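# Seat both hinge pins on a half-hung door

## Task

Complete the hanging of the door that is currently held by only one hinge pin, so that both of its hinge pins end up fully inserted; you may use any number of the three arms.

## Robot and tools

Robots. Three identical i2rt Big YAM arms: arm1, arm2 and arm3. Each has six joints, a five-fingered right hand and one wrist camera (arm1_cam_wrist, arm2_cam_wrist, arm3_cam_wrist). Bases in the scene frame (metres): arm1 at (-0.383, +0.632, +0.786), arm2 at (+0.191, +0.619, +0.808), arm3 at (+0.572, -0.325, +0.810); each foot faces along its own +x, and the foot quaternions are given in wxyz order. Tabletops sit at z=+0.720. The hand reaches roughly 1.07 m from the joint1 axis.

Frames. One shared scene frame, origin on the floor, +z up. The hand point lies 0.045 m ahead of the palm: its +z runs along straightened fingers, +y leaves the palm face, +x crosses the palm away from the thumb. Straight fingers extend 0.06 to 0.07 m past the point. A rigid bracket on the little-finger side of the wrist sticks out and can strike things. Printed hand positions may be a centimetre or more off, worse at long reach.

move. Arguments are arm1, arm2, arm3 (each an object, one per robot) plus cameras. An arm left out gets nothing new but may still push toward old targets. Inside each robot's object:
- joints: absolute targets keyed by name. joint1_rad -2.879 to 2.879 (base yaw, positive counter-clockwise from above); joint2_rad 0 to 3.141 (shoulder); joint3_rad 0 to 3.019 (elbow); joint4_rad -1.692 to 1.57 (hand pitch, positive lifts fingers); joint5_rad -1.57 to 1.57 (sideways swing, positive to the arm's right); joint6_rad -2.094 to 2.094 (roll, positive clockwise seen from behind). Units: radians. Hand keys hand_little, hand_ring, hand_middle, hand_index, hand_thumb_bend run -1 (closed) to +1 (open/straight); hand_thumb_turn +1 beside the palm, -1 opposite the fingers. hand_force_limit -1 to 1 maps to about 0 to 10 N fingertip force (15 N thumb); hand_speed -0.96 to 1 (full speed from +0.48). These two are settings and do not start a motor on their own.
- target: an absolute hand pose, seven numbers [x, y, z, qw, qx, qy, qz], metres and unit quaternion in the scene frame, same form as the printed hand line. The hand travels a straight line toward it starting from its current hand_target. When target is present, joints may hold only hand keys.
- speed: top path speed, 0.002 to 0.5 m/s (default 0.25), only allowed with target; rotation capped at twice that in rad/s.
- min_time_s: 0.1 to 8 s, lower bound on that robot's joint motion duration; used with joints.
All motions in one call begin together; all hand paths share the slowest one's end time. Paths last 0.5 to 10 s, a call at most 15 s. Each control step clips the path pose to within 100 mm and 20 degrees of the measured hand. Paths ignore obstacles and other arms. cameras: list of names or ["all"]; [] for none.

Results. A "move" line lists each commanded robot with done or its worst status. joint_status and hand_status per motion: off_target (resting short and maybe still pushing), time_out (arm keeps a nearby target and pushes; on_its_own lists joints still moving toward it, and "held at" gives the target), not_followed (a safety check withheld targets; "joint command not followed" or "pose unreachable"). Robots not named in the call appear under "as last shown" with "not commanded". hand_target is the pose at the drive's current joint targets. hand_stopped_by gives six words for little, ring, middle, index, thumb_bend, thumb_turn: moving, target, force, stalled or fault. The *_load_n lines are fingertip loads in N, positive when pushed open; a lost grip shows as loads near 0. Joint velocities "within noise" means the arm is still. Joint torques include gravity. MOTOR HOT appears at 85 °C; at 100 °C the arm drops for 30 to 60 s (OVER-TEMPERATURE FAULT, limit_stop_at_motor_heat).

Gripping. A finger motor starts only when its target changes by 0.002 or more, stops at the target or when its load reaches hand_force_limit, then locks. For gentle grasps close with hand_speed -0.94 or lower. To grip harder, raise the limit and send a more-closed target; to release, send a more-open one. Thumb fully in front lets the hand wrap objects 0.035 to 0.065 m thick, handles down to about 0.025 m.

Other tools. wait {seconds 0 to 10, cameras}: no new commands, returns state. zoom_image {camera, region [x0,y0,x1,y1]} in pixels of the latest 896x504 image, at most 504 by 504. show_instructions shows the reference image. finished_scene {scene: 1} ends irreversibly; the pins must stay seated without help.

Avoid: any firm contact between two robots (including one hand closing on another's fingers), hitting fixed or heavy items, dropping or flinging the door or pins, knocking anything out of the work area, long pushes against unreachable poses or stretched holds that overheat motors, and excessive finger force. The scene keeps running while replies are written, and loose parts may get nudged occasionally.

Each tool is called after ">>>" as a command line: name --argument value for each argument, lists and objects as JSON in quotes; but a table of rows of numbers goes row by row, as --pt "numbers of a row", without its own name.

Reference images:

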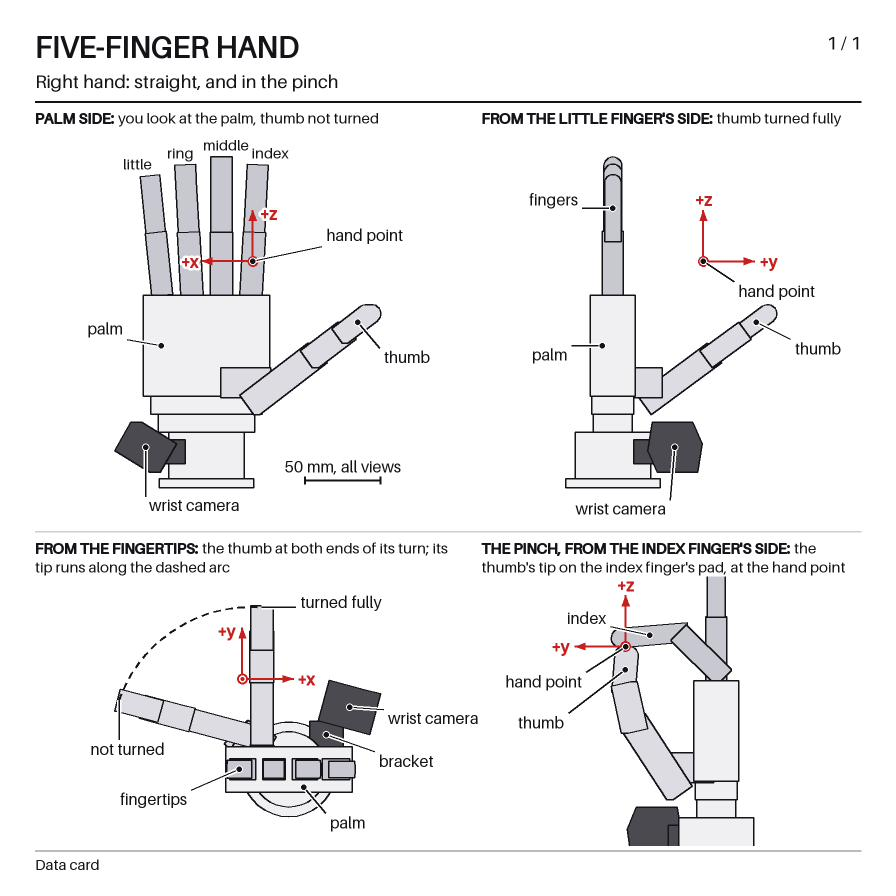

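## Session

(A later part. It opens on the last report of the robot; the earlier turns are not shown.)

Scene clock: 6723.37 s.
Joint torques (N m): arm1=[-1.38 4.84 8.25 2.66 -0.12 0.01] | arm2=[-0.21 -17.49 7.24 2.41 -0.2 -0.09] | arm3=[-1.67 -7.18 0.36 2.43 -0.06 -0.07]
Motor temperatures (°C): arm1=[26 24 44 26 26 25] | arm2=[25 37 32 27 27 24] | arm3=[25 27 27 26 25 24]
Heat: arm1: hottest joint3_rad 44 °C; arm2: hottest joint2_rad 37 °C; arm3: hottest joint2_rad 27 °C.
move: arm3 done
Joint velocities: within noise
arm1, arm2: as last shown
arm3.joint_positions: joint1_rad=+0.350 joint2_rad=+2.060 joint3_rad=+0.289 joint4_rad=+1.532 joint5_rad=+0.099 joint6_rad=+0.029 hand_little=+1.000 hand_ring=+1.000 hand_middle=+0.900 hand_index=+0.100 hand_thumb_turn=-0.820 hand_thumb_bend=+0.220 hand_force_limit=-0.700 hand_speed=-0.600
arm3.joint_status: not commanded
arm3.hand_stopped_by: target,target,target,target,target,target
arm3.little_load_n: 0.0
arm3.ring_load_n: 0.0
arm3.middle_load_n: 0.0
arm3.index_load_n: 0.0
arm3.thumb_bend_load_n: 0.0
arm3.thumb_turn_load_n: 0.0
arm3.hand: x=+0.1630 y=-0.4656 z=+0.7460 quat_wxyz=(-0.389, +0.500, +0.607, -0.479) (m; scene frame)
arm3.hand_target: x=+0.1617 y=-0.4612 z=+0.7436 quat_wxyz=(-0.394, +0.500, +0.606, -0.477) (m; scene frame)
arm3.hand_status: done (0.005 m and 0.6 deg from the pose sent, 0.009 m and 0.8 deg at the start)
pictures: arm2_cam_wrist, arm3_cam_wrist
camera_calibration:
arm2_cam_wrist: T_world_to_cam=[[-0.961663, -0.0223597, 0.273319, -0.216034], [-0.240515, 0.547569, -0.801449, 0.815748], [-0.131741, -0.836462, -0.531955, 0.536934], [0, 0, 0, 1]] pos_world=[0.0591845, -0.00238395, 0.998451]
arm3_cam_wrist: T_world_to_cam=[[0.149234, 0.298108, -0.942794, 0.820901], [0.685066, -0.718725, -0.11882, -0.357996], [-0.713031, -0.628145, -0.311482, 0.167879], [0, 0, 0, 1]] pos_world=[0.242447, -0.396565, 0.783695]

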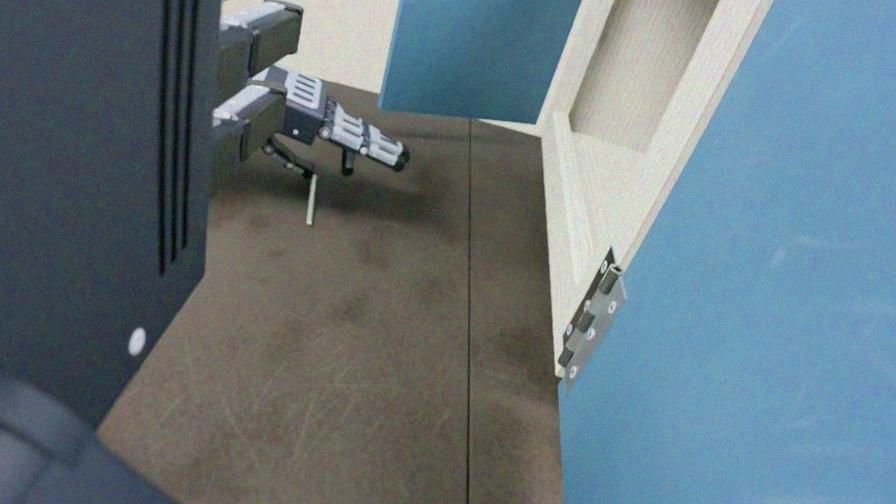

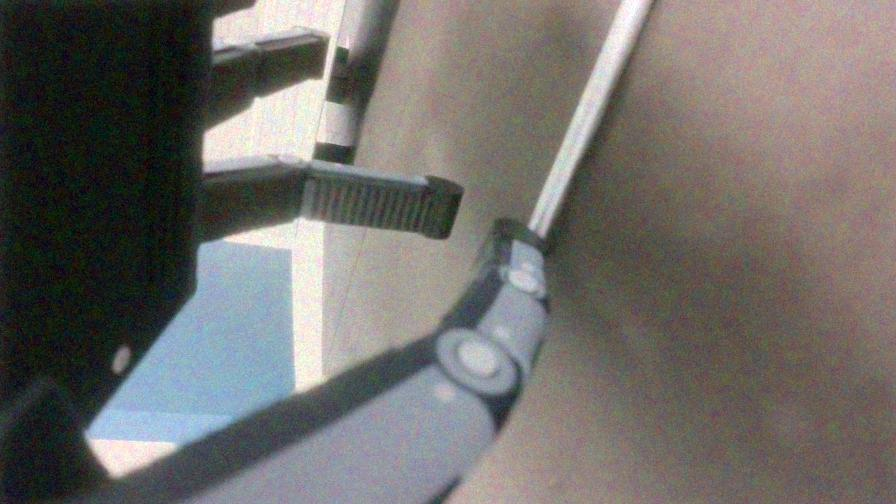

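>>> move --arm3 '{"target": [0.1652, -0.4603, 0.7435, 0.3938, -0.4995, -0.6059, 0.4777], "speed": 0.04}' --cameras '[]'

>>> move --arm3 '{"target": [0.1652, -0.4603, 0.739, 0.3938, -0.4995, -0.6059, 0.4777], "speed": 0.03}' --cameras '["arm2_cam_wrist", "arm3_cam_wrist"]'

>>> zoom_image --camera "arm3_cam_wrist" --region '[420, 160, 600, 295]'

>>> zoom_image --camera "arm2_cam_wrist" --region '[280, 130, 380, 230]'

Scene clock: 6735.97 s.
Joint torques (N m): arm1=[-1.44 4.84 8.24 2.65 -0.12 0.01] | arm2=[-0.21 -17.49 7.24 2.43 -0.19 -0.09] | arm3=[-1.73 -7.18 -0.32 2.43 -0.04 -0.07]
Motor temperatures (°C): arm1=[26 24 44 26 26 25] | arm2=[25 37 32 27 27 24] | arm3=[25 27 27 26 25 24]
Heat: arm1: hottest joint3_rad 44 °C; arm2: hottest joint2_rad 37 °C; arm3: hottest joint2_rad 27 °C.
move: arm3 done
Joint velocities: within noise
arm1, arm2: as last shown
arm3.joint_positions: joint1_rad=+0.350 joint2_rad=+2.062 joint3_rad=+0.289 joint4_rad=+1.540 joint5_rad=+0.099 joint6_rad=+0.029 hand_little=+1.000 hand_ring=+1.000 hand_middle=+0.900 hand_index=+0.100 hand_thumb_turn=-0.820 hand_thumb_bend=+0.220 hand_force_limit=-0.700 hand_speed=-0.600
arm3.joint_status: not commanded
arm3.hand_stopped_by: target,target,target,target,target,target
arm3.little_load_n: 0.0
arm3.ring_load_n: 0.0
arm3.middle_load_n: 0.0
arm3.index_load_n: 0.0
arm3.thumb_bend_load_n: 0.0
arm3.thumb_turn_load_n: 0.0
arm3.hand: x=+0.1624 y=-0.4658 z=+0.7471 quat_wxyz=(-0.390, +0.499, +0.606, -0.481) (m; scene frame)
arm3.hand_target: x=+0.1651 y=-0.4603 z=+0.7437 quat_wxyz=(-0.393, +0.500, +0.606, -0.477) (m; scene frame)
arm3.hand_status: done (0.007 m and 0.6 deg from the pose sent, 0.006 m and 0.6 deg at the start; a joint's target at an end of its range on 19 of 28 steps)
pictures: none
No camera images: "cameras" was empty.

Scene clock: 6736.93 s.
Joint torques (N m): arm1=[-1.49 4.89 8.27 2.65 -0.12 0.01] | arm2=[-0.15 -17.49 7.24 2.4 -0.2 -0.09] | arm3=[-1.67 -7.18 0.01 2.43 -0.04 -0.06]
Motor temperatures (°C): arm1=[26 24 44 26 26 25] | arm2=[25 37 32 27 27 24] | arm3=[25 27 27 26 25 24]
Heat: arm1: hottest joint3_rad 44 °C; arm2: hottest joint2_rad 37 °C; arm3: hottest joint2_rad 27 °C.
move: arm3 done
Joint velocities: within noise
arm1, arm2: as last shown
arm3.joint_positions: joint1_rad=+0.350 joint2_rad=+2.074 joint3_rad=+0.289 joint4_rad=+1.540 joint5_rad=+0.099 joint6_rad=+0.029 hand_little=+1.000 hand_ring=+1.000 hand_middle=+0.900 hand_index=+0.100 hand_thumb_turn=-0.820 hand_thumb_bend=+0.220 hand_force_limit=-0.700 hand_speed=-0.600
arm3.joint_status: not commanded
arm3.hand_stopped_by: target,target,target,target,target,target
arm3.little_load_n: 0.0
arm3.ring_load_n: 0.0
arm3.middle_load_n: 0.0
arm3.index_load_n: 0.0
arm3.thumb_bend_load_n: 0.5
arm3.thumb_turn_load_n: 0.0
arm3.hand: x=+0.1649 y=-0.4650 z=+0.7418 quat_wxyz=(-0.387, +0.502, +0.609, -0.477) (m; scene frame)
arm3.hand_target: x=+0.1651 y=-0.4603 z=+0.7392 quat_wxyz=(-0.392, +0.501, +0.608, -0.474) (m; scene frame)
arm3.hand_status: done (0.006 m and 0.9 deg from the pose sent, 0.010 m and 0.6 deg at the start; a joint's target at an end of its range on 27 of 28 steps)
pictures: arm2_cam_wrist, arm3_cam_wrist
camera_calibration:
arm2_cam_wrist: T_world_to_cam=[[-0.961663, -0.0223597, 0.273319, -0.216034], [-0.240515, 0.547569, -0.801449, 0.815748], [-0.131741, -0.836462, -0.531955, 0.536934], [0, 0, 0, 1]] pos_world=[0.0591845, -0.00238395, 0.998451]
arm3_cam_wrist: T_world_to_cam=[[0.155739, 0.300143, -0.941095, 0.815102], [0.685908, -0.718443, -0.115624, -0.361734], [-0.710827, -0.627498, -0.317761, 0.172856], [0, 0, 0, 1]] pos_world=[0.244044, -0.396066, 0.78019]

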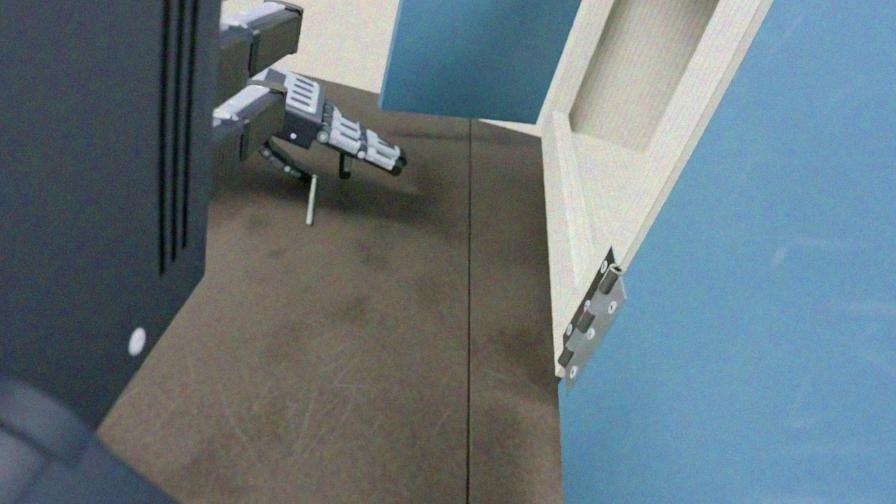

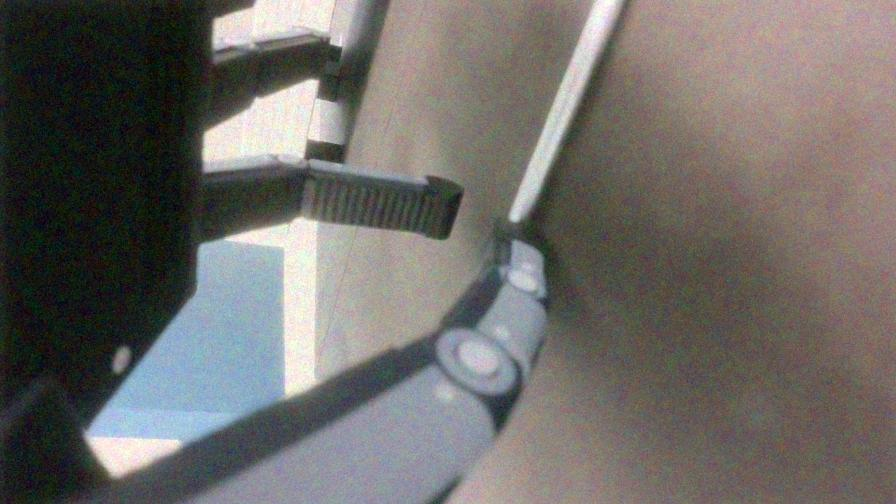

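Scaled by 2.800.

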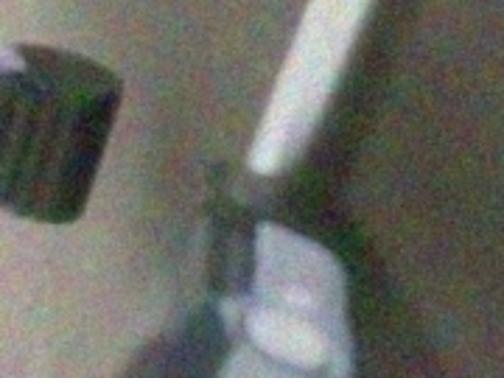

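Scaled by 5.040.

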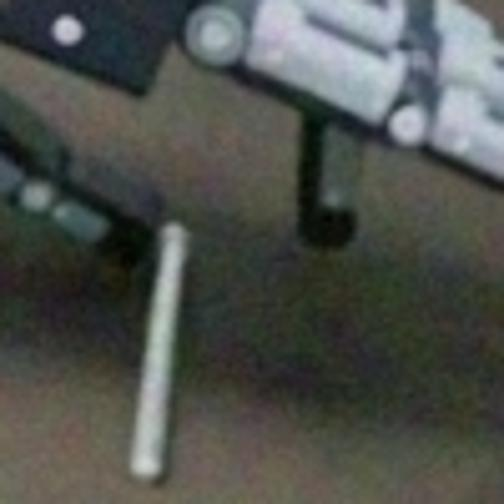

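>>> move --arm3 '{"target": [0.1657, -0.4600, 0.733, 0.3938, -0.4995, -0.6059, 0.4777], "speed": 0.03}' --cameras '["arm2_cam_wrist", "arm3_cam_wrist"]'

>>> zoom_image --camera "arm3_cam_wrist" --region '[420, 160, 600, 295]'

>>> zoom_image --camera "arm2_cam_wrist" --region '[280, 130, 380, 230]'

Scene clock: 6750.23 s.
Joint torques (N m): arm1=[-1.38 4.84 8.27 2.65 -0.12 0.01] | arm2=[-0.21 -17.61 7.24 2.39 -0.2 -0.09] | arm3=[-1.73 -6.77 0.38 2.1 -0.06 -0.06]
Motor temperatures (°C): arm1=[26 24 44 26 26 25] | arm2=[25 37 32 27 27 24] | arm3=[25 27 27 26 25 24]
Heat: arm1: hottest joint3_rad 44 °C; arm2: hottest joint2_rad 37 °C; arm3: hottest joint2_rad 27 °C.
move: arm3 done
Joint velocities: arm1=[within noise] | arm2=[-0.005 0.005 0.002 -0.007 -0.154 0.022] | arm3=[within noise]
arm1, arm2: as last shown
arm2.middle_load_n: 0.5
arm3.joint_positions: joint1_rad=+0.350 joint2_rad=+2.084 joint3_rad=+0.289 joint4_rad=+1.548 joint5_rad=+0.099 joint6_rad=+0.029 hand_little=+1.000 hand_ring=+1.000 hand_middle=+0.900 hand_index=+0.100 hand_thumb_turn=-0.820 hand_thumb_bend=+0.220 hand_force_limit=-0.700 hand_speed=-0.600
arm3.joint_status: not commanded
arm3.hand_stopped_by: target,target,target,target,target,target
arm3.little_load_n: -0.5
arm3.ring_load_n: 0.0
arm3.middle_load_n: 0.0
arm3.index_load_n: 0.0
arm3.thumb_bend_load_n: -1.0
arm3.thumb_turn_load_n: 0.0
arm3.hand: x=+0.1657 y=-0.4648 z=+0.7400 quat_wxyz=(-0.387, +0.502, +0.609, -0.476) (m; scene frame)
arm3.hand_target: x=+0.1655 y=-0.4600 z=+0.7334 quat_wxyz=(-0.389, +0.503, +0.611, -0.471) (m; scene frame)
arm3.hand_status: done (0.008 m and 0.9 deg from the pose sent, 0.010 m and 0.9 deg at the start; a joint's target at an end of its range on 29 of 29 steps)
pictures: arm2_cam_wrist, arm3_cam_wrist
camera_calibration:
arm2_cam_wrist: T_world_to_cam=[[-0.961663, -0.0223597, 0.273319, -0.216034], [-0.240515, 0.547569, -0.801449, 0.815748], [-0.131741, -0.836462, -0.531955, 0.536934], [0, 0, 0, 1]] pos_world=[0.0591845, -0.00238395, 0.998451]
arm3_cam_wrist: T_world_to_cam=[[0.156809, 0.300483, -0.940809, 0.812937], [0.686008, -0.71843, -0.115118, -0.362677], [-0.710496, -0.627351, -0.318789, 0.17385], [0, 0, 0, 1]] pos_world=[0.244843, -0.395767, 0.778489]

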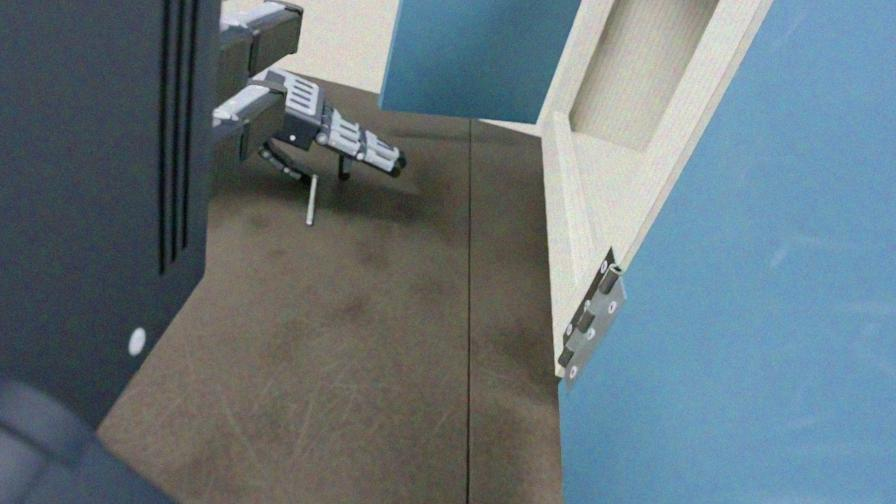

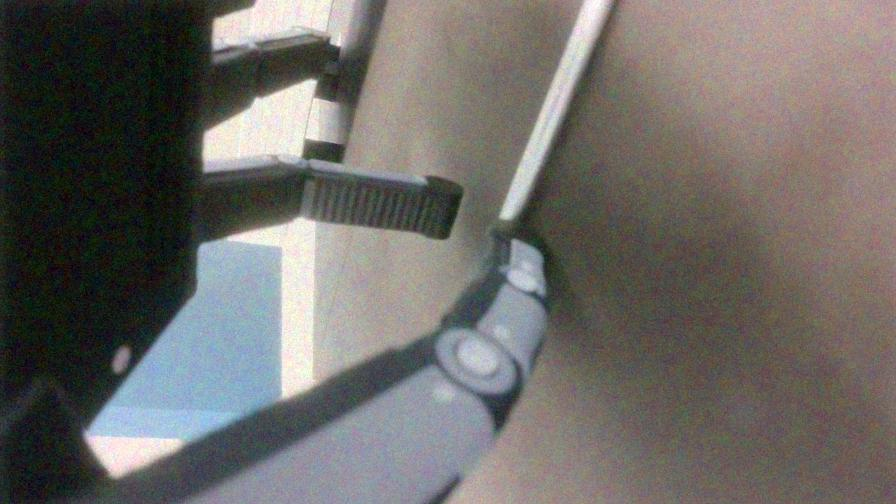

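Scaled by 2.800.

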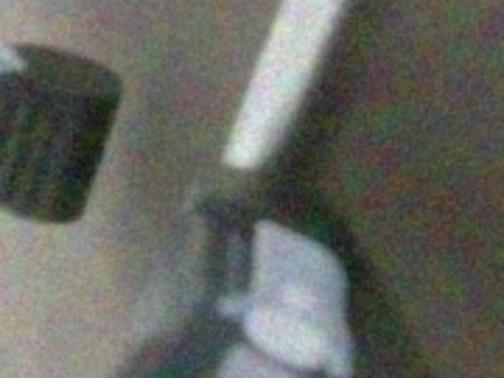

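Scaled by 5.040.

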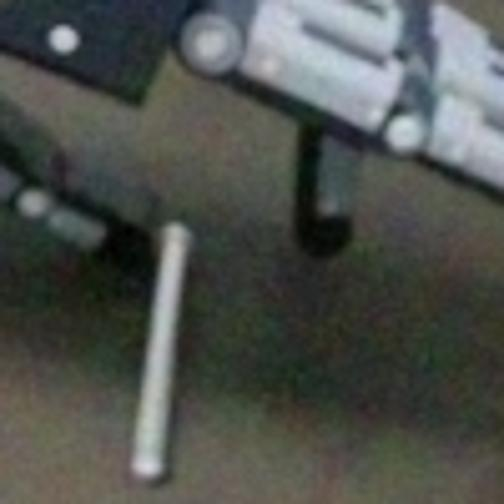

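>>> move --arm3 '{"joints": {"hand_speed": -0.94, "hand_force_limit": -0.7, "hand_index": -0.3}}' --cameras '["arm2_cam_wrist", "arm3_cam_wrist"]'

>>> zoom_image --camera "arm3_cam_wrist" --region '[420, 160, 600, 295]'

>>> zoom_image --camera "arm2_cam_wrist" --region '[280, 130, 380, 230]'

Scene clock: 6775.50 s.
Joint torques (N m): arm1=[-1.44 4.84 8.25 2.65 -0.12 0.01] | arm2=[-0.26 -17.61 7.24 2.4 -0.2 -0.09] | arm3=[-1.73 -6.71 0.4 2.1 -0.05 -0.06]
Motor temperatures (°C): arm1=[26 24 44 26 26 25] | arm2=[25 37 32 27 27 24] | arm3=[25 27 27 26 25 24]
Heat: arm1: hottest joint3_rad 44 °C; arm2: hottest joint2_rad 37 °C; arm3: hottest joint2_rad 27 °C.
move: arm3 off_target
Joint velocities: within noise
arm1, arm2: as last shown
arm2.middle_load_n: -0.5
arm2.thumb_turn_load_n: 0.5
arm3.joint_positions: joint1_rad=+0.350 joint2_rad=+2.084 joint3_rad=+0.289 joint4_rad=+1.548 joint5_rad=+0.099 joint6_rad=+0.029 hand_little=+1.000 hand_ring=+1.000 hand_middle=+0.900 hand_index=-0.277 hand_thumb_turn=-0.820 hand_thumb_bend=+0.220 hand_force_limit=-0.700 hand_speed=-0.940
arm3.joint_status: hand_index off_target (ended at -0.277, target -0.300); the others done
arm3.hand_stopped_by: target,target,target,force,target,target
arm3.little_load_n: 0.0
arm3.ring_load_n: 0.0
arm3.middle_load_n: 0.0
arm3.index_load_n: 2.0
arm3.thumb_bend_load_n: -1.0
arm3.thumb_turn_load_n: -0.5
arm3.hand: x=+0.1657 y=-0.4648 z=+0.7400 quat_wxyz=(-0.387, +0.502, +0.609, -0.476) (m; scene frame)
arm3.hand_target: x=+0.1655 y=-0.4600 z=+0.7334 quat_wxyz=(-0.389, +0.503, +0.611, -0.471) (m; scene frame)
arm3.hand_status: not commanded
pictures: arm2_cam_wrist, arm3_cam_wrist
camera_calibration:
arm2_cam_wrist: T_world_to_cam=[[-0.961663, -0.0223597, 0.273319, -0.216034], [-0.240515, 0.547569, -0.801449, 0.815748], [-0.131741, -0.836462, -0.531955, 0.536934], [0, 0, 0, 1]] pos_world=[0.0591845, -0.00238395, 0.998451]
arm3_cam_wrist: T_world_to_cam=[[0.156809, 0.300483, -0.940809, 0.812937], [0.686008, -0.71843, -0.115118, -0.362677], [-0.710496, -0.627351, -0.318789, 0.17385], [0, 0, 0, 1]] pos_world=[0.244843, -0.395767, 0.778489]

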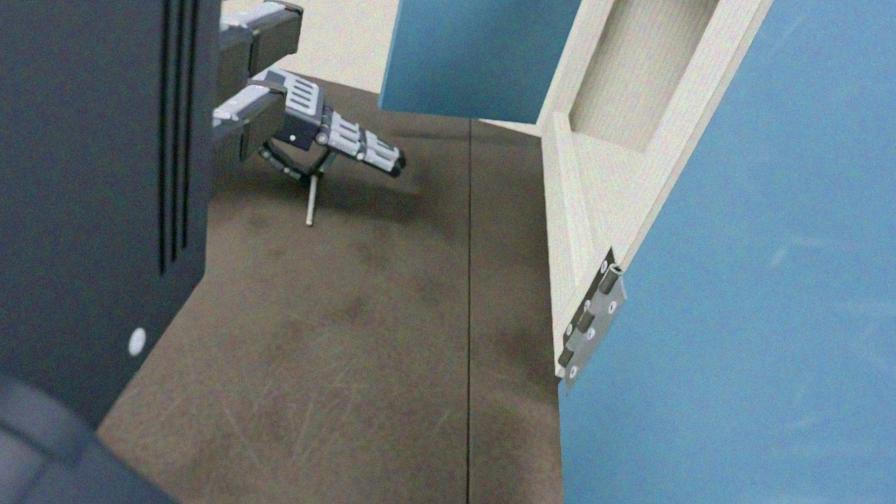

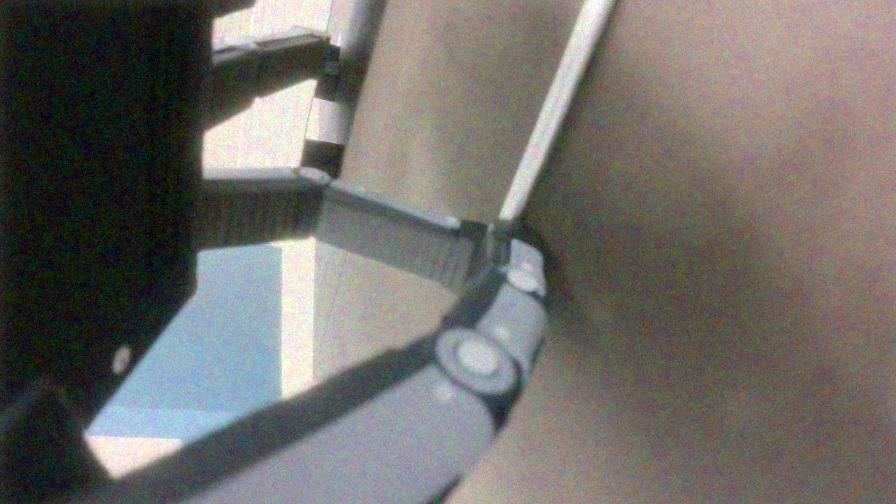

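Scaled by 2.800.

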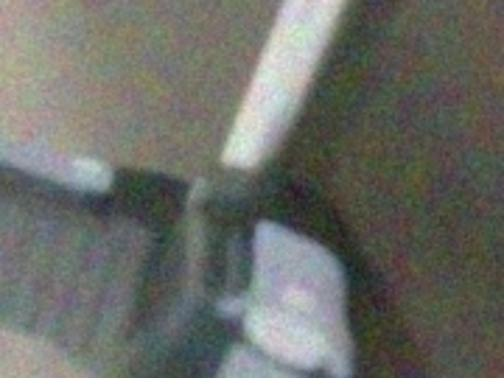

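Scaled by 5.040.

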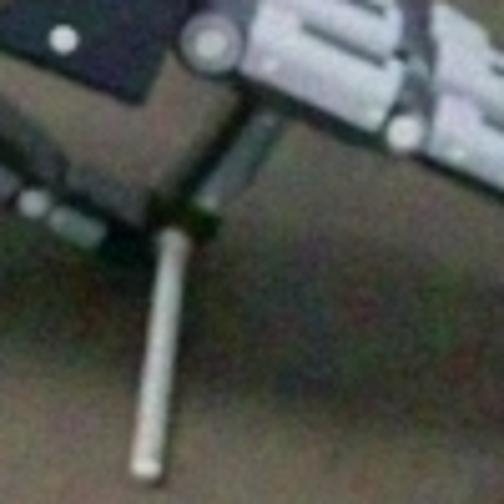

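>>> move --arm3 '{"joints": {"hand_speed": -0.7, "hand_index": 0.0}}' --cameras '[]'

>>> move --arm3 '{"target": [0.1657, -0.4545, 0.739, 0.3938, -0.4995, -0.6059, 0.4777], "speed": 0.03}' --cameras '["arm2_cam_wrist", "arm3_cam_wrist"]'

>>> zoom_image --camera "arm3_cam_wrist" --region '[420, 160, 600, 295]'

>>> zoom_image --camera "arm2_cam_wrist" --region '[280, 140, 360, 220]'

Scene clock: 6796.87 s.
Joint torques (N m): arm1=[-1.44 4.84 8.24 2.62 -0.13 0.01] | arm2=[-0.21 -17.49 7.27 2.41 -0.2 -0.09] | arm3=[-1.73 -6.77 0.39 2.1 -0.06 -0.06]
Motor temperatures (°C): arm1=[26 24 44 26 26 25] | arm2=[25 37 32 27 27 24] | arm3=[25 27 27 26 25 24]
Heat: arm1: hottest joint3_rad 44 °C; arm2: hottest joint2_rad 37 °C; arm3: hottest joint2_rad 27 °C.
move: arm3 done
Joint velocities: within noise
arm1.joint_positions: joint1_rad=+0.341 joint2_rad=+0.633 joint3_rad=+1.483 joint4_rad=-1.120 joint5_rad=+0.125 joint6_rad=-1.102 hand_little=+1.000 hand_ring=+1.000 hand_middle=+1.000 hand_index=+1.000 hand_thumb_turn=+1.000 hand_thumb_bend=+1.000 hand_force_limit=+0.000 hand_speed=-0.800
arm1.joint_status: not commanded
arm1.hand_stopped_by: target,target,target,target,target,target
arm1.little_load_n: 0.0
arm1.ring_load_n: 0.0
arm1.middle_load_n: 0.0
arm1.index_load_n: 0.0
arm1.thumb_bend_load_n: 0.0
arm1.thumb_turn_load_n: 0.5
arm1.hand: x=-0.3319 y=+0.3842 z=+1.3607 quat_wxyz=(+0.238, +0.532, -0.590, +0.559) (m; scene frame)
arm1.hand_target: x=-0.3302 y=+0.3853 z=+1.3736 quat_wxyz=(+0.239, +0.526, -0.580, +0.574) (m; scene frame)
arm1.hand_status: not commanded
arm2.joint_positions: joint1_rad=-0.024 joint2_rad=+1.893 joint3_rad=+1.036 joint4_rad=+0.825 joint5_rad=-0.165 joint6_rad=-1.574 hand_little=+1.000 hand_ring=+1.000 hand_middle=+1.000 hand_index=+1.000 hand_thumb_turn=+1.000 hand_thumb_bend=+1.000 hand_force_limit=+0.000 hand_speed=+0.300
arm2.joint_status: not commanded
arm2.hand_stopped_by: target,target,target,target,target,target
arm2.little_load_n: 0.0
arm2.ring_load_n: 0.0
arm2.middle_load_n: 0.0
arm2.index_load_n: 0.0
arm2.thumb_bend_load_n: 0.0
arm2.thumb_turn_load_n: 0.0
arm2.hand: x=+0.0450 y=-0.0990 z=+0.9407 quat_wxyz=(+0.485, +0.507, -0.512, +0.495) (m; scene frame)
arm2.hand_target: x=+0.0401 y=-0.0998 z=+0.9599 quat_wxyz=(+0.500, +0.500, -0.500, +0.500) (m; scene frame)
arm2.hand_status: not commanded
arm3.joint_positions: joint1_rad=+0.350 joint2_rad=+2.084 joint3_rad=+0.289 joint4_rad=+1.548 joint5_rad=+0.099 joint6_rad=+0.029 hand_little=+1.000 hand_ring=+1.000 hand_middle=+0.900 hand_index=+0.000 hand_thumb_turn=-0.820 hand_thumb_bend=+0.220 hand_force_limit=-0.700 hand_speed=-0.700
arm3.joint_status: all done
arm3.hand_stopped_by: target,target,target,target,target,target
arm3.little_load_n: 0.0
arm3.ring_load_n: 0.0
arm3.middle_load_n: 0.0
arm3.index_load_n: 0.0
arm3.thumb_bend_load_n: -1.0
arm3.thumb_turn_load_n: -0.5
arm3.hand: x=+0.1657 y=-0.4648 z=+0.7400 quat_wxyz=(-0.387, +0.502, +0.609, -0.476) (m; scene frame)
arm3.hand_target: x=+0.1655 y=-0.4600 z=+0.7334 quat_wxyz=(-0.389, +0.503, +0.611, -0.471) (m; scene frame)
arm3.hand_status: not commanded
pictures: none
No camera images: "cameras" was empty.

Scene clock: 6797.83 s.
Joint torques (N m): arm1=[-1.44 4.89 8.27 2.65 -0.12 0.01] | arm2=[-0.21 -17.55 7.23 2.41 -0.2 -0.09] | arm3=[-1.67 -8.18 -0.4 2.11 -0.03 -0.07]
Motor temperatures (°C): arm1=[26 24 44 26 26 25] | arm2=[25 37 32 27 27 24] | arm3=[25 27 27 26 25 24]
Heat: arm1: hottest joint3_rad 44 °C; arm2: hottest joint2_rad 37 °C; arm3: hottest joint2_rad 27 °C.
move: arm3 done
Joint velocities: within noise
arm1, arm2: as last shown
arm1.thumb_turn_load_n: 0.0
arm2.thumb_bend_load_n: 0.5
arm3.joint_positions: joint1_rad=+0.329 joint2_rad=+2.084 joint3_rad=+0.289 joint4_rad=+1.548 joint5_rad=+0.078 joint6_rad=+0.025 hand_little=+1.000 hand_ring=+1.000 hand_middle=+0.900 hand_index=+0.000 hand_thumb_turn=-0.820 hand_thumb_bend=+0.220 hand_force_limit=-0.700 hand_speed=-0.700
arm3.joint_status: not commanded
arm3.hand_stopped_by: target,target,target,target,target,target
arm3.little_load_n: -0.5
arm3.ring_load_n: 0.0
arm3.middle_load_n: 0.0
arm3.index_load_n: 0.0
arm3.thumb_bend_load_n: 0.0
arm3.thumb_turn_load_n: 0.0
arm3.hand: x=+0.1643 y=-0.4597 z=+0.7399 quat_wxyz=(-0.387, +0.502, +0.609, -0.477) (m; scene frame)
arm3.hand_target: x=+0.1654 y=-0.4546 z=+0.7393 quat_wxyz=(-0.391, +0.502, +0.609, -0.473) (m; scene frame)
arm3.hand_status: done (0.005 m and 1.0 deg from the pose sent, 0.010 m and 0.9 deg at the start; a joint's target at an end of its range on 29 of 29 steps)
pictures: arm2_cam_wrist, arm3_cam_wrist
camera_calibration:
arm2_cam_wrist: T_world_to_cam=[[-0.961663, -0.0223597, 0.273319, -0.216034], [-0.240515, 0.547569, -0.801449, 0.815748], [-0.131741, -0.836462, -0.531955, 0.536934], [0, 0, 0, 1]] pos_world=[0.0591845, -0.00238395, 0.998451]
arm3_cam_wrist: T_world_to_cam=[[0.157233, 0.299897, -0.940925, 0.811305], [0.686438, -0.718167, -0.114192, -0.358718], [-0.709987, -0.627932, -0.31878, 0.175595], [0, 0, 0, 1]] pos_world=[0.243344, -0.390666, 0.77839]

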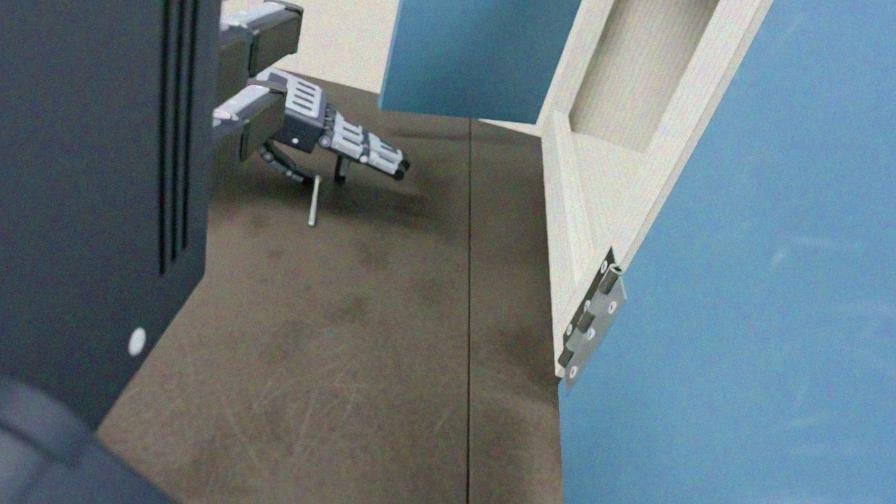

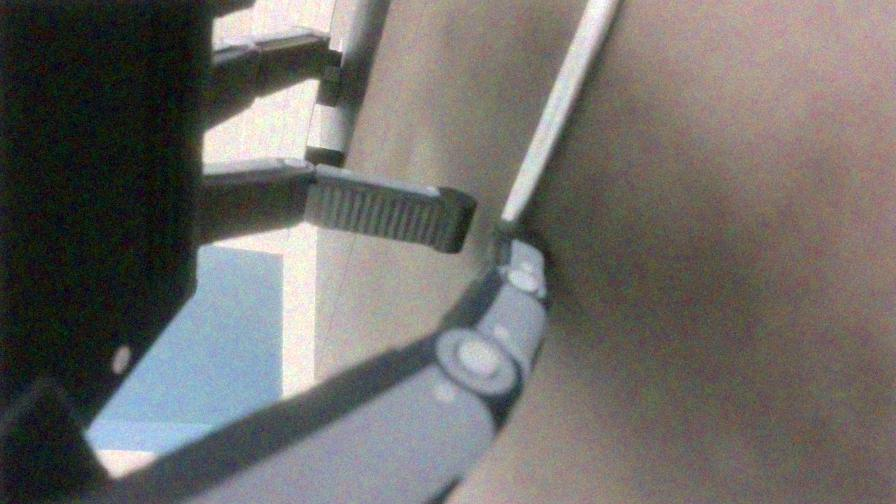

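Scaled by 2.800.

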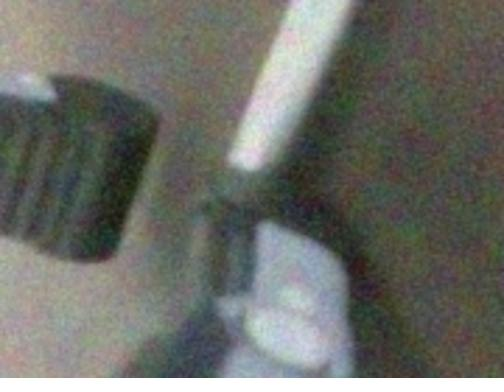

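Scaled by 6.300.

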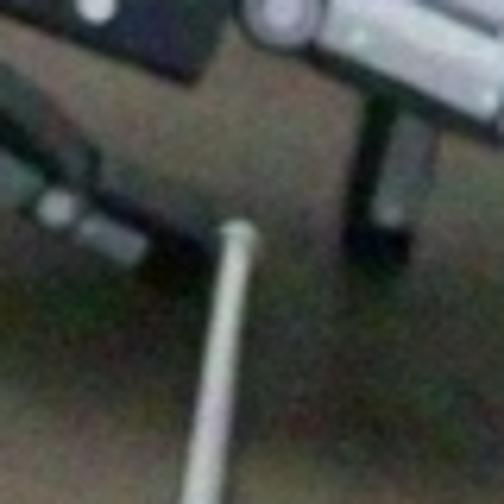

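>>> move --arm3 '{"target": [0.1665, -0.4512, 0.739, 0.3938, -0.4995, -0.6059, 0.4777], "speed": 0.03}' --cameras '["arm2_cam_wrist", "arm3_cam_wrist"]'

>>> zoom_image --camera "arm3_cam_wrist" --region '[420, 160, 600, 295]'

>>> zoom_image --camera "arm2_cam_wrist" --region '[280, 140, 360, 220]'

Scene clock: 6816.43 s.
Joint torques (N m): arm1=[-1.38 4.89 8.28 2.65 -0.12 0.01] | arm2=[-0.15 -17.55 7.25 2.41 -0.2 -0.1] | arm3=[-1.79 -8.29 -0.65 2.11 -0.06 -0.07]
Motor temperatures (°C): arm1=[26 24 44 26 26 25] | arm2=[25 37 32 27 27 24] | arm3=[25 27 27 26 25 24]
Heat: arm1: hottest joint3_rad 44 °C; arm2: hottest joint2_rad 37 °C; arm3: hottest joint2_rad 27 °C.
move: arm3 done
Joint velocities: within noise
arm1, arm2: as last shown
arm2.thumb_bend_load_n: 0.0
arm3.joint_positions: joint1_rad=+0.318 joint2_rad=+2.084 joint3_rad=+0.289 joint4_rad=+1.548 joint5_rad=+0.066 joint6_rad=+0.022 hand_little=+1.000 hand_ring=+1.000 hand_middle=+0.900 hand_index=+0.000 hand_thumb_turn=-0.820 hand_thumb_bend=+0.220 hand_force_limit=-0.700 hand_speed=-0.700
arm3.joint_status: not commanded
arm3.hand_stopped_by: target,target,target,target,target,target
arm3.little_load_n: 0.0
arm3.ring_load_n: 0.0
arm3.middle_load_n: 0.0
arm3.index_load_n: 0.0
arm3.thumb_bend_load_n: 0.0
arm3.thumb_turn_load_n: 0.0
arm3.hand: x=+0.1638 y=-0.4572 z=+0.7398 quat_wxyz=(-0.386, +0.502, +0.610, -0.477) (m; scene frame)
arm3.hand_target: x=+0.1663 y=-0.4514 z=+0.7393 quat_wxyz=(-0.390, +0.502, +0.610, -0.473) (m; scene frame)
arm3.hand_status: done (0.007 m and 1.0 deg from the pose sent, 0.009 m and 1.0 deg at the start; a joint's target at an end of its range on 29 of 29 steps)
pictures: arm2_cam_wrist, arm3_cam_wrist
camera_calibration:
arm2_cam_wrist: T_world_to_cam=[[-0.961663, -0.0223597, 0.273319, -0.216034], [-0.240515, 0.547569, -0.801449, 0.815748], [-0.131741, -0.836462, -0.531955, 0.536934], [0, 0, 0, 1]] pos_world=[0.0591845, -0.00238395, 0.998451]
arm3_cam_wrist: T_world_to_cam=[[0.157551, 0.300004, -0.940838, 0.810405], [0.686995, -0.717694, -0.113808, -0.356771], [-0.709377, -0.628421, -0.319174, 0.17681], [0, 0, 0, 1]] pos_world=[0.242845, -0.388066, 0.77829]

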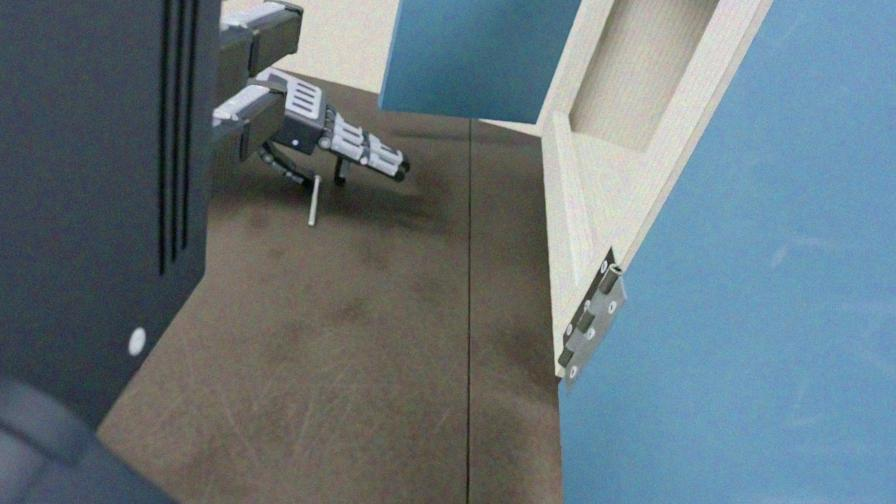

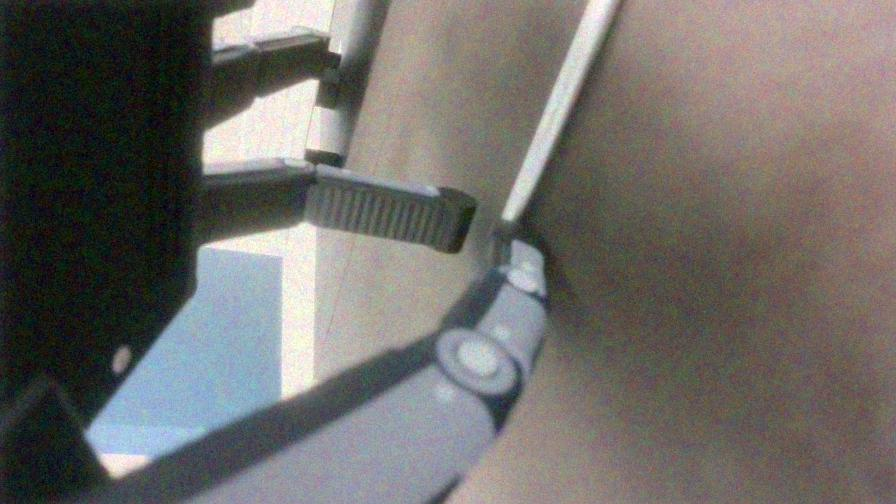

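Scaled by 2.800.

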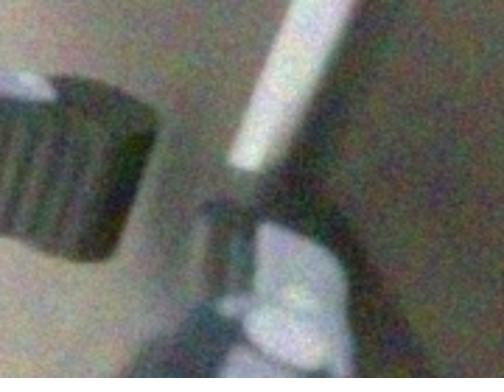

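Scaled by 6.300.

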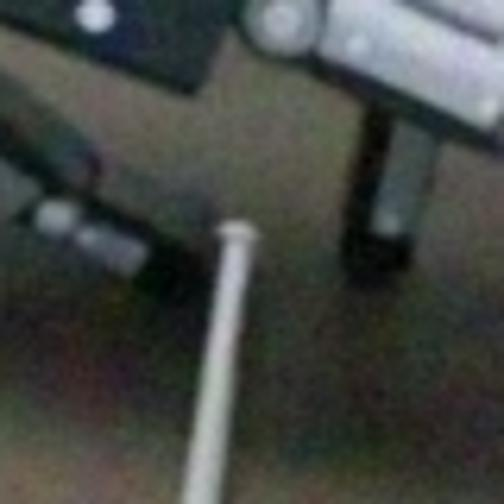

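>>> move --arm3 '{"target": [0.1675, -0.4512, 0.733, 0.3938, -0.4995, -0.6059, 0.4777], "speed": 0.03}' --cameras '[]'

>>> move --arm3 '{"joints": {"hand_speed": -0.94, "hand_force_limit": -0.7, "hand_index": -0.3}}' --cameras '["arm2_cam_wrist", "arm3_cam_wrist"]'

>>> zoom_image --camera "arm3_cam_wrist" --region '[420, 160, 600, 295]'

>>> zoom_image --camera "arm2_cam_wrist" --region '[280, 140, 360, 220]'

Scene clock: 6826.10 s.
Joint torques (N m): arm1=[-1.49 4.89 8.25 2.66 -0.13 0.01] | arm2=[-0.21 -17.55 7.24 2.4 -0.2 -0.09] | arm3=[-1.67 -7.12 -0.29 2.1 -0.03 -0.07]
Motor temperatures (°C): arm1=[26 24 44 26 26 25] | arm2=[25 37 32 27 27 24] | arm3=[25 27 27 26 25 24]
Heat: arm1: hottest joint3_rad 44 °C; arm2: hottest joint2_rad 37 °C; arm3: hottest joint2_rad 27 °C.
move: arm3 done
Joint velocities: within noise
arm1, arm2: as last shown
arm1.little_load_n: 0.5
arm3.joint_positions: joint1_rad=+0.318 joint2_rad=+2.085 joint3_rad=+0.289 joint4_rad=+1.548 joint5_rad=+0.066 joint6_rad=+0.022 hand_little=+1.000 hand_ring=+1.000 hand_middle=+0.900 hand_index=+0.000 hand_thumb_turn=-0.820 hand_thumb_bend=+0.220 hand_force_limit=-0.700 hand_speed=-0.700
arm3.joint_status: not commanded
arm3.hand_stopped_by: target,target,target,target,target,target
arm3.little_load_n: 0.0
arm3.ring_load_n: 0.0
arm3.middle_load_n: 0.0
arm3.index_load_n: 0.0
arm3.thumb_bend_load_n: -0.5
arm3.thumb_turn_load_n: 0.0
arm3.hand: x=+0.1638 y=-0.4571 z=+0.7396 quat_wxyz=(-0.386, +0.502, +0.610, -0.476) (m; scene frame)
arm3.hand_target: x=+0.1673 y=-0.4514 z=+0.7335 quat_wxyz=(-0.388, +0.504, +0.613, -0.469) (m; scene frame)
arm3.hand_status: done (0.010 m and 1.0 deg from the pose sent, 0.010 m and 1.0 deg at the start; a joint's target at an end of its range on 29 of 29 steps)
pictures: none
No camera images: "cameras" was empty.

Scene clock: 6827.63 s.
Joint torques (N m): arm1=[-1.44 4.89 8.25 2.66 -0.13 0.01] | arm2=[-0.21 -17.49 7.25 2.43 -0.2 -0.1] | arm3=[-1.67 -7.06 -0.31 2.11 -0.03 -0.07]
Motor temperatures (°C): arm1=[26 24 44 26 26 25] | arm2=[25 37 32 27 27 24] | arm3=[25 27 27 26 25 24]
Heat: arm1: hottest joint3_rad 44 °C; arm2: hottest joint2_rad 37 °C; arm3: hottest joint2_rad 27 °C.
move: arm3 off_target
Joint velocities: within noise
arm1, arm2: as last shown
arm1.little_load_n: 0.0
arm2.ring_load_n: -0.5
arm3.joint_positions: joint1_rad=+0.318 joint2_rad=+2.085 joint3_rad=+0.289 joint4_rad=+1.548 joint5_rad=+0.066 joint6_rad=+0.022 hand_little=+1.000 hand_ring=+1.000 hand_middle=+0.900 hand_index=-0.197 hand_thumb_turn=-0.820 hand_thumb_bend=+0.220 hand_force_limit=-0.700 hand_speed=-0.940
arm3.joint_status: hand_index off_target (ended at -0.197, target -0.300); the others done
arm3.hand_stopped_by: target,target,target,force,target,target
arm3.little_load_n: 0.0
arm3.ring_load_n: 0.0
arm3.middle_load_n: 0.0
arm3.index_load_n: 1.5
arm3.thumb_bend_load_n: 0.5
arm3.thumb_turn_load_n: 0.0
arm3.hand: x=+0.1638 y=-0.4571 z=+0.7396 quat_wxyz=(-0.386, +0.502, +0.610, -0.476) (m; scene frame)
arm3.hand_target: x=+0.1673 y=-0.4514 z=+0.7335 quat_wxyz=(-0.388, +0.504, +0.613, -0.469) (m; scene frame)
arm3.hand_status: not commanded
pictures: arm2_cam_wrist, arm3_cam_wrist
camera_calibration:
arm2_cam_wrist: T_world_to_cam=[[-0.961663, -0.0223597, 0.273319, -0.216034], [-0.240515, 0.547569, -0.801449, 0.815748], [-0.131741, -0.836462, -0.531955, 0.536934], [0, 0, 0, 1]] pos_world=[0.0591845, -0.00238395, 0.998451]
arm3_cam_wrist: T_world_to_cam=[[0.157915, 0.300201, -0.940714, 0.810203], [0.68701, -0.717697, -0.113705, -0.356867], [-0.709282, -0.628324, -0.319576, 0.177105], [0, 0, 0, 1]] pos_world=[0.242845, -0.388067, 0.778189]

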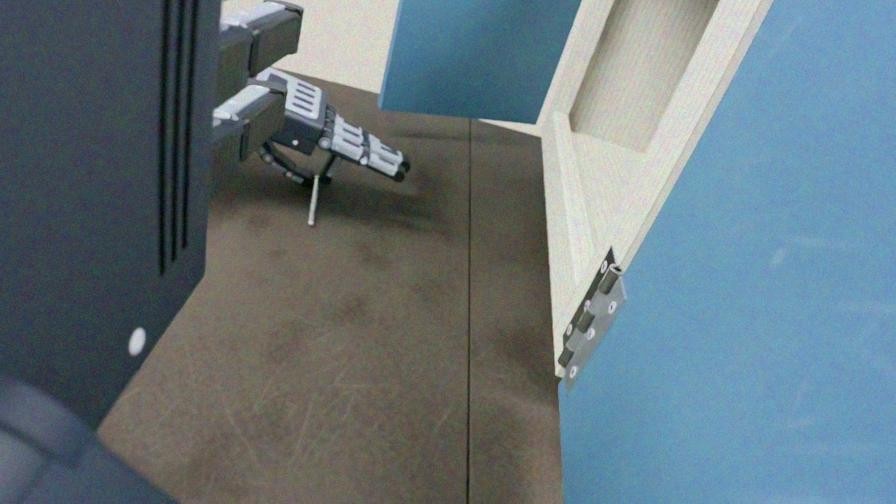

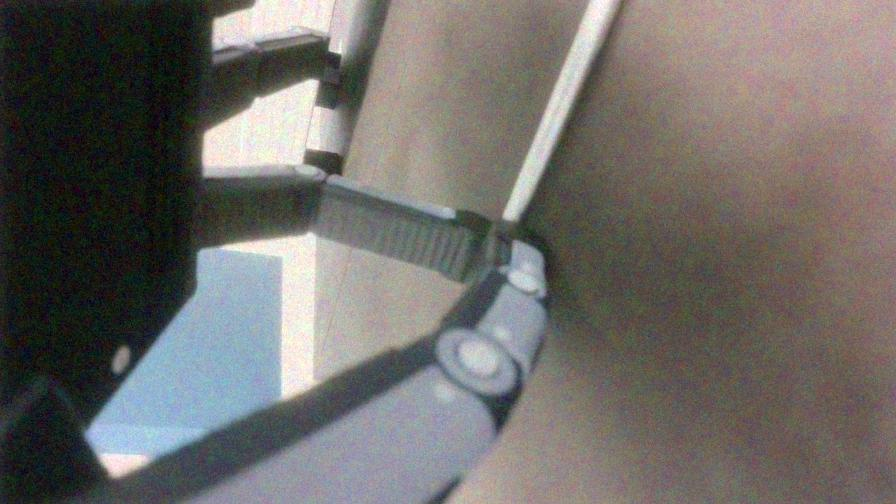

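Scaled by 2.800.

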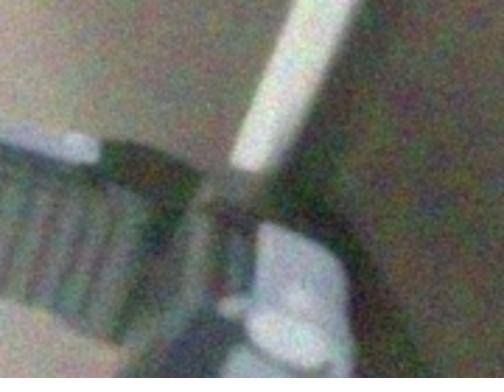

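Scaled by 6.300.

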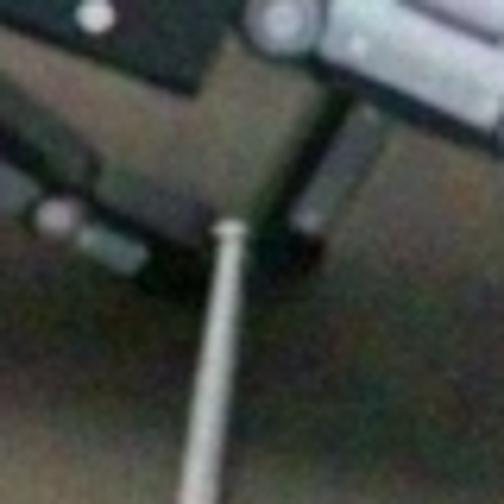

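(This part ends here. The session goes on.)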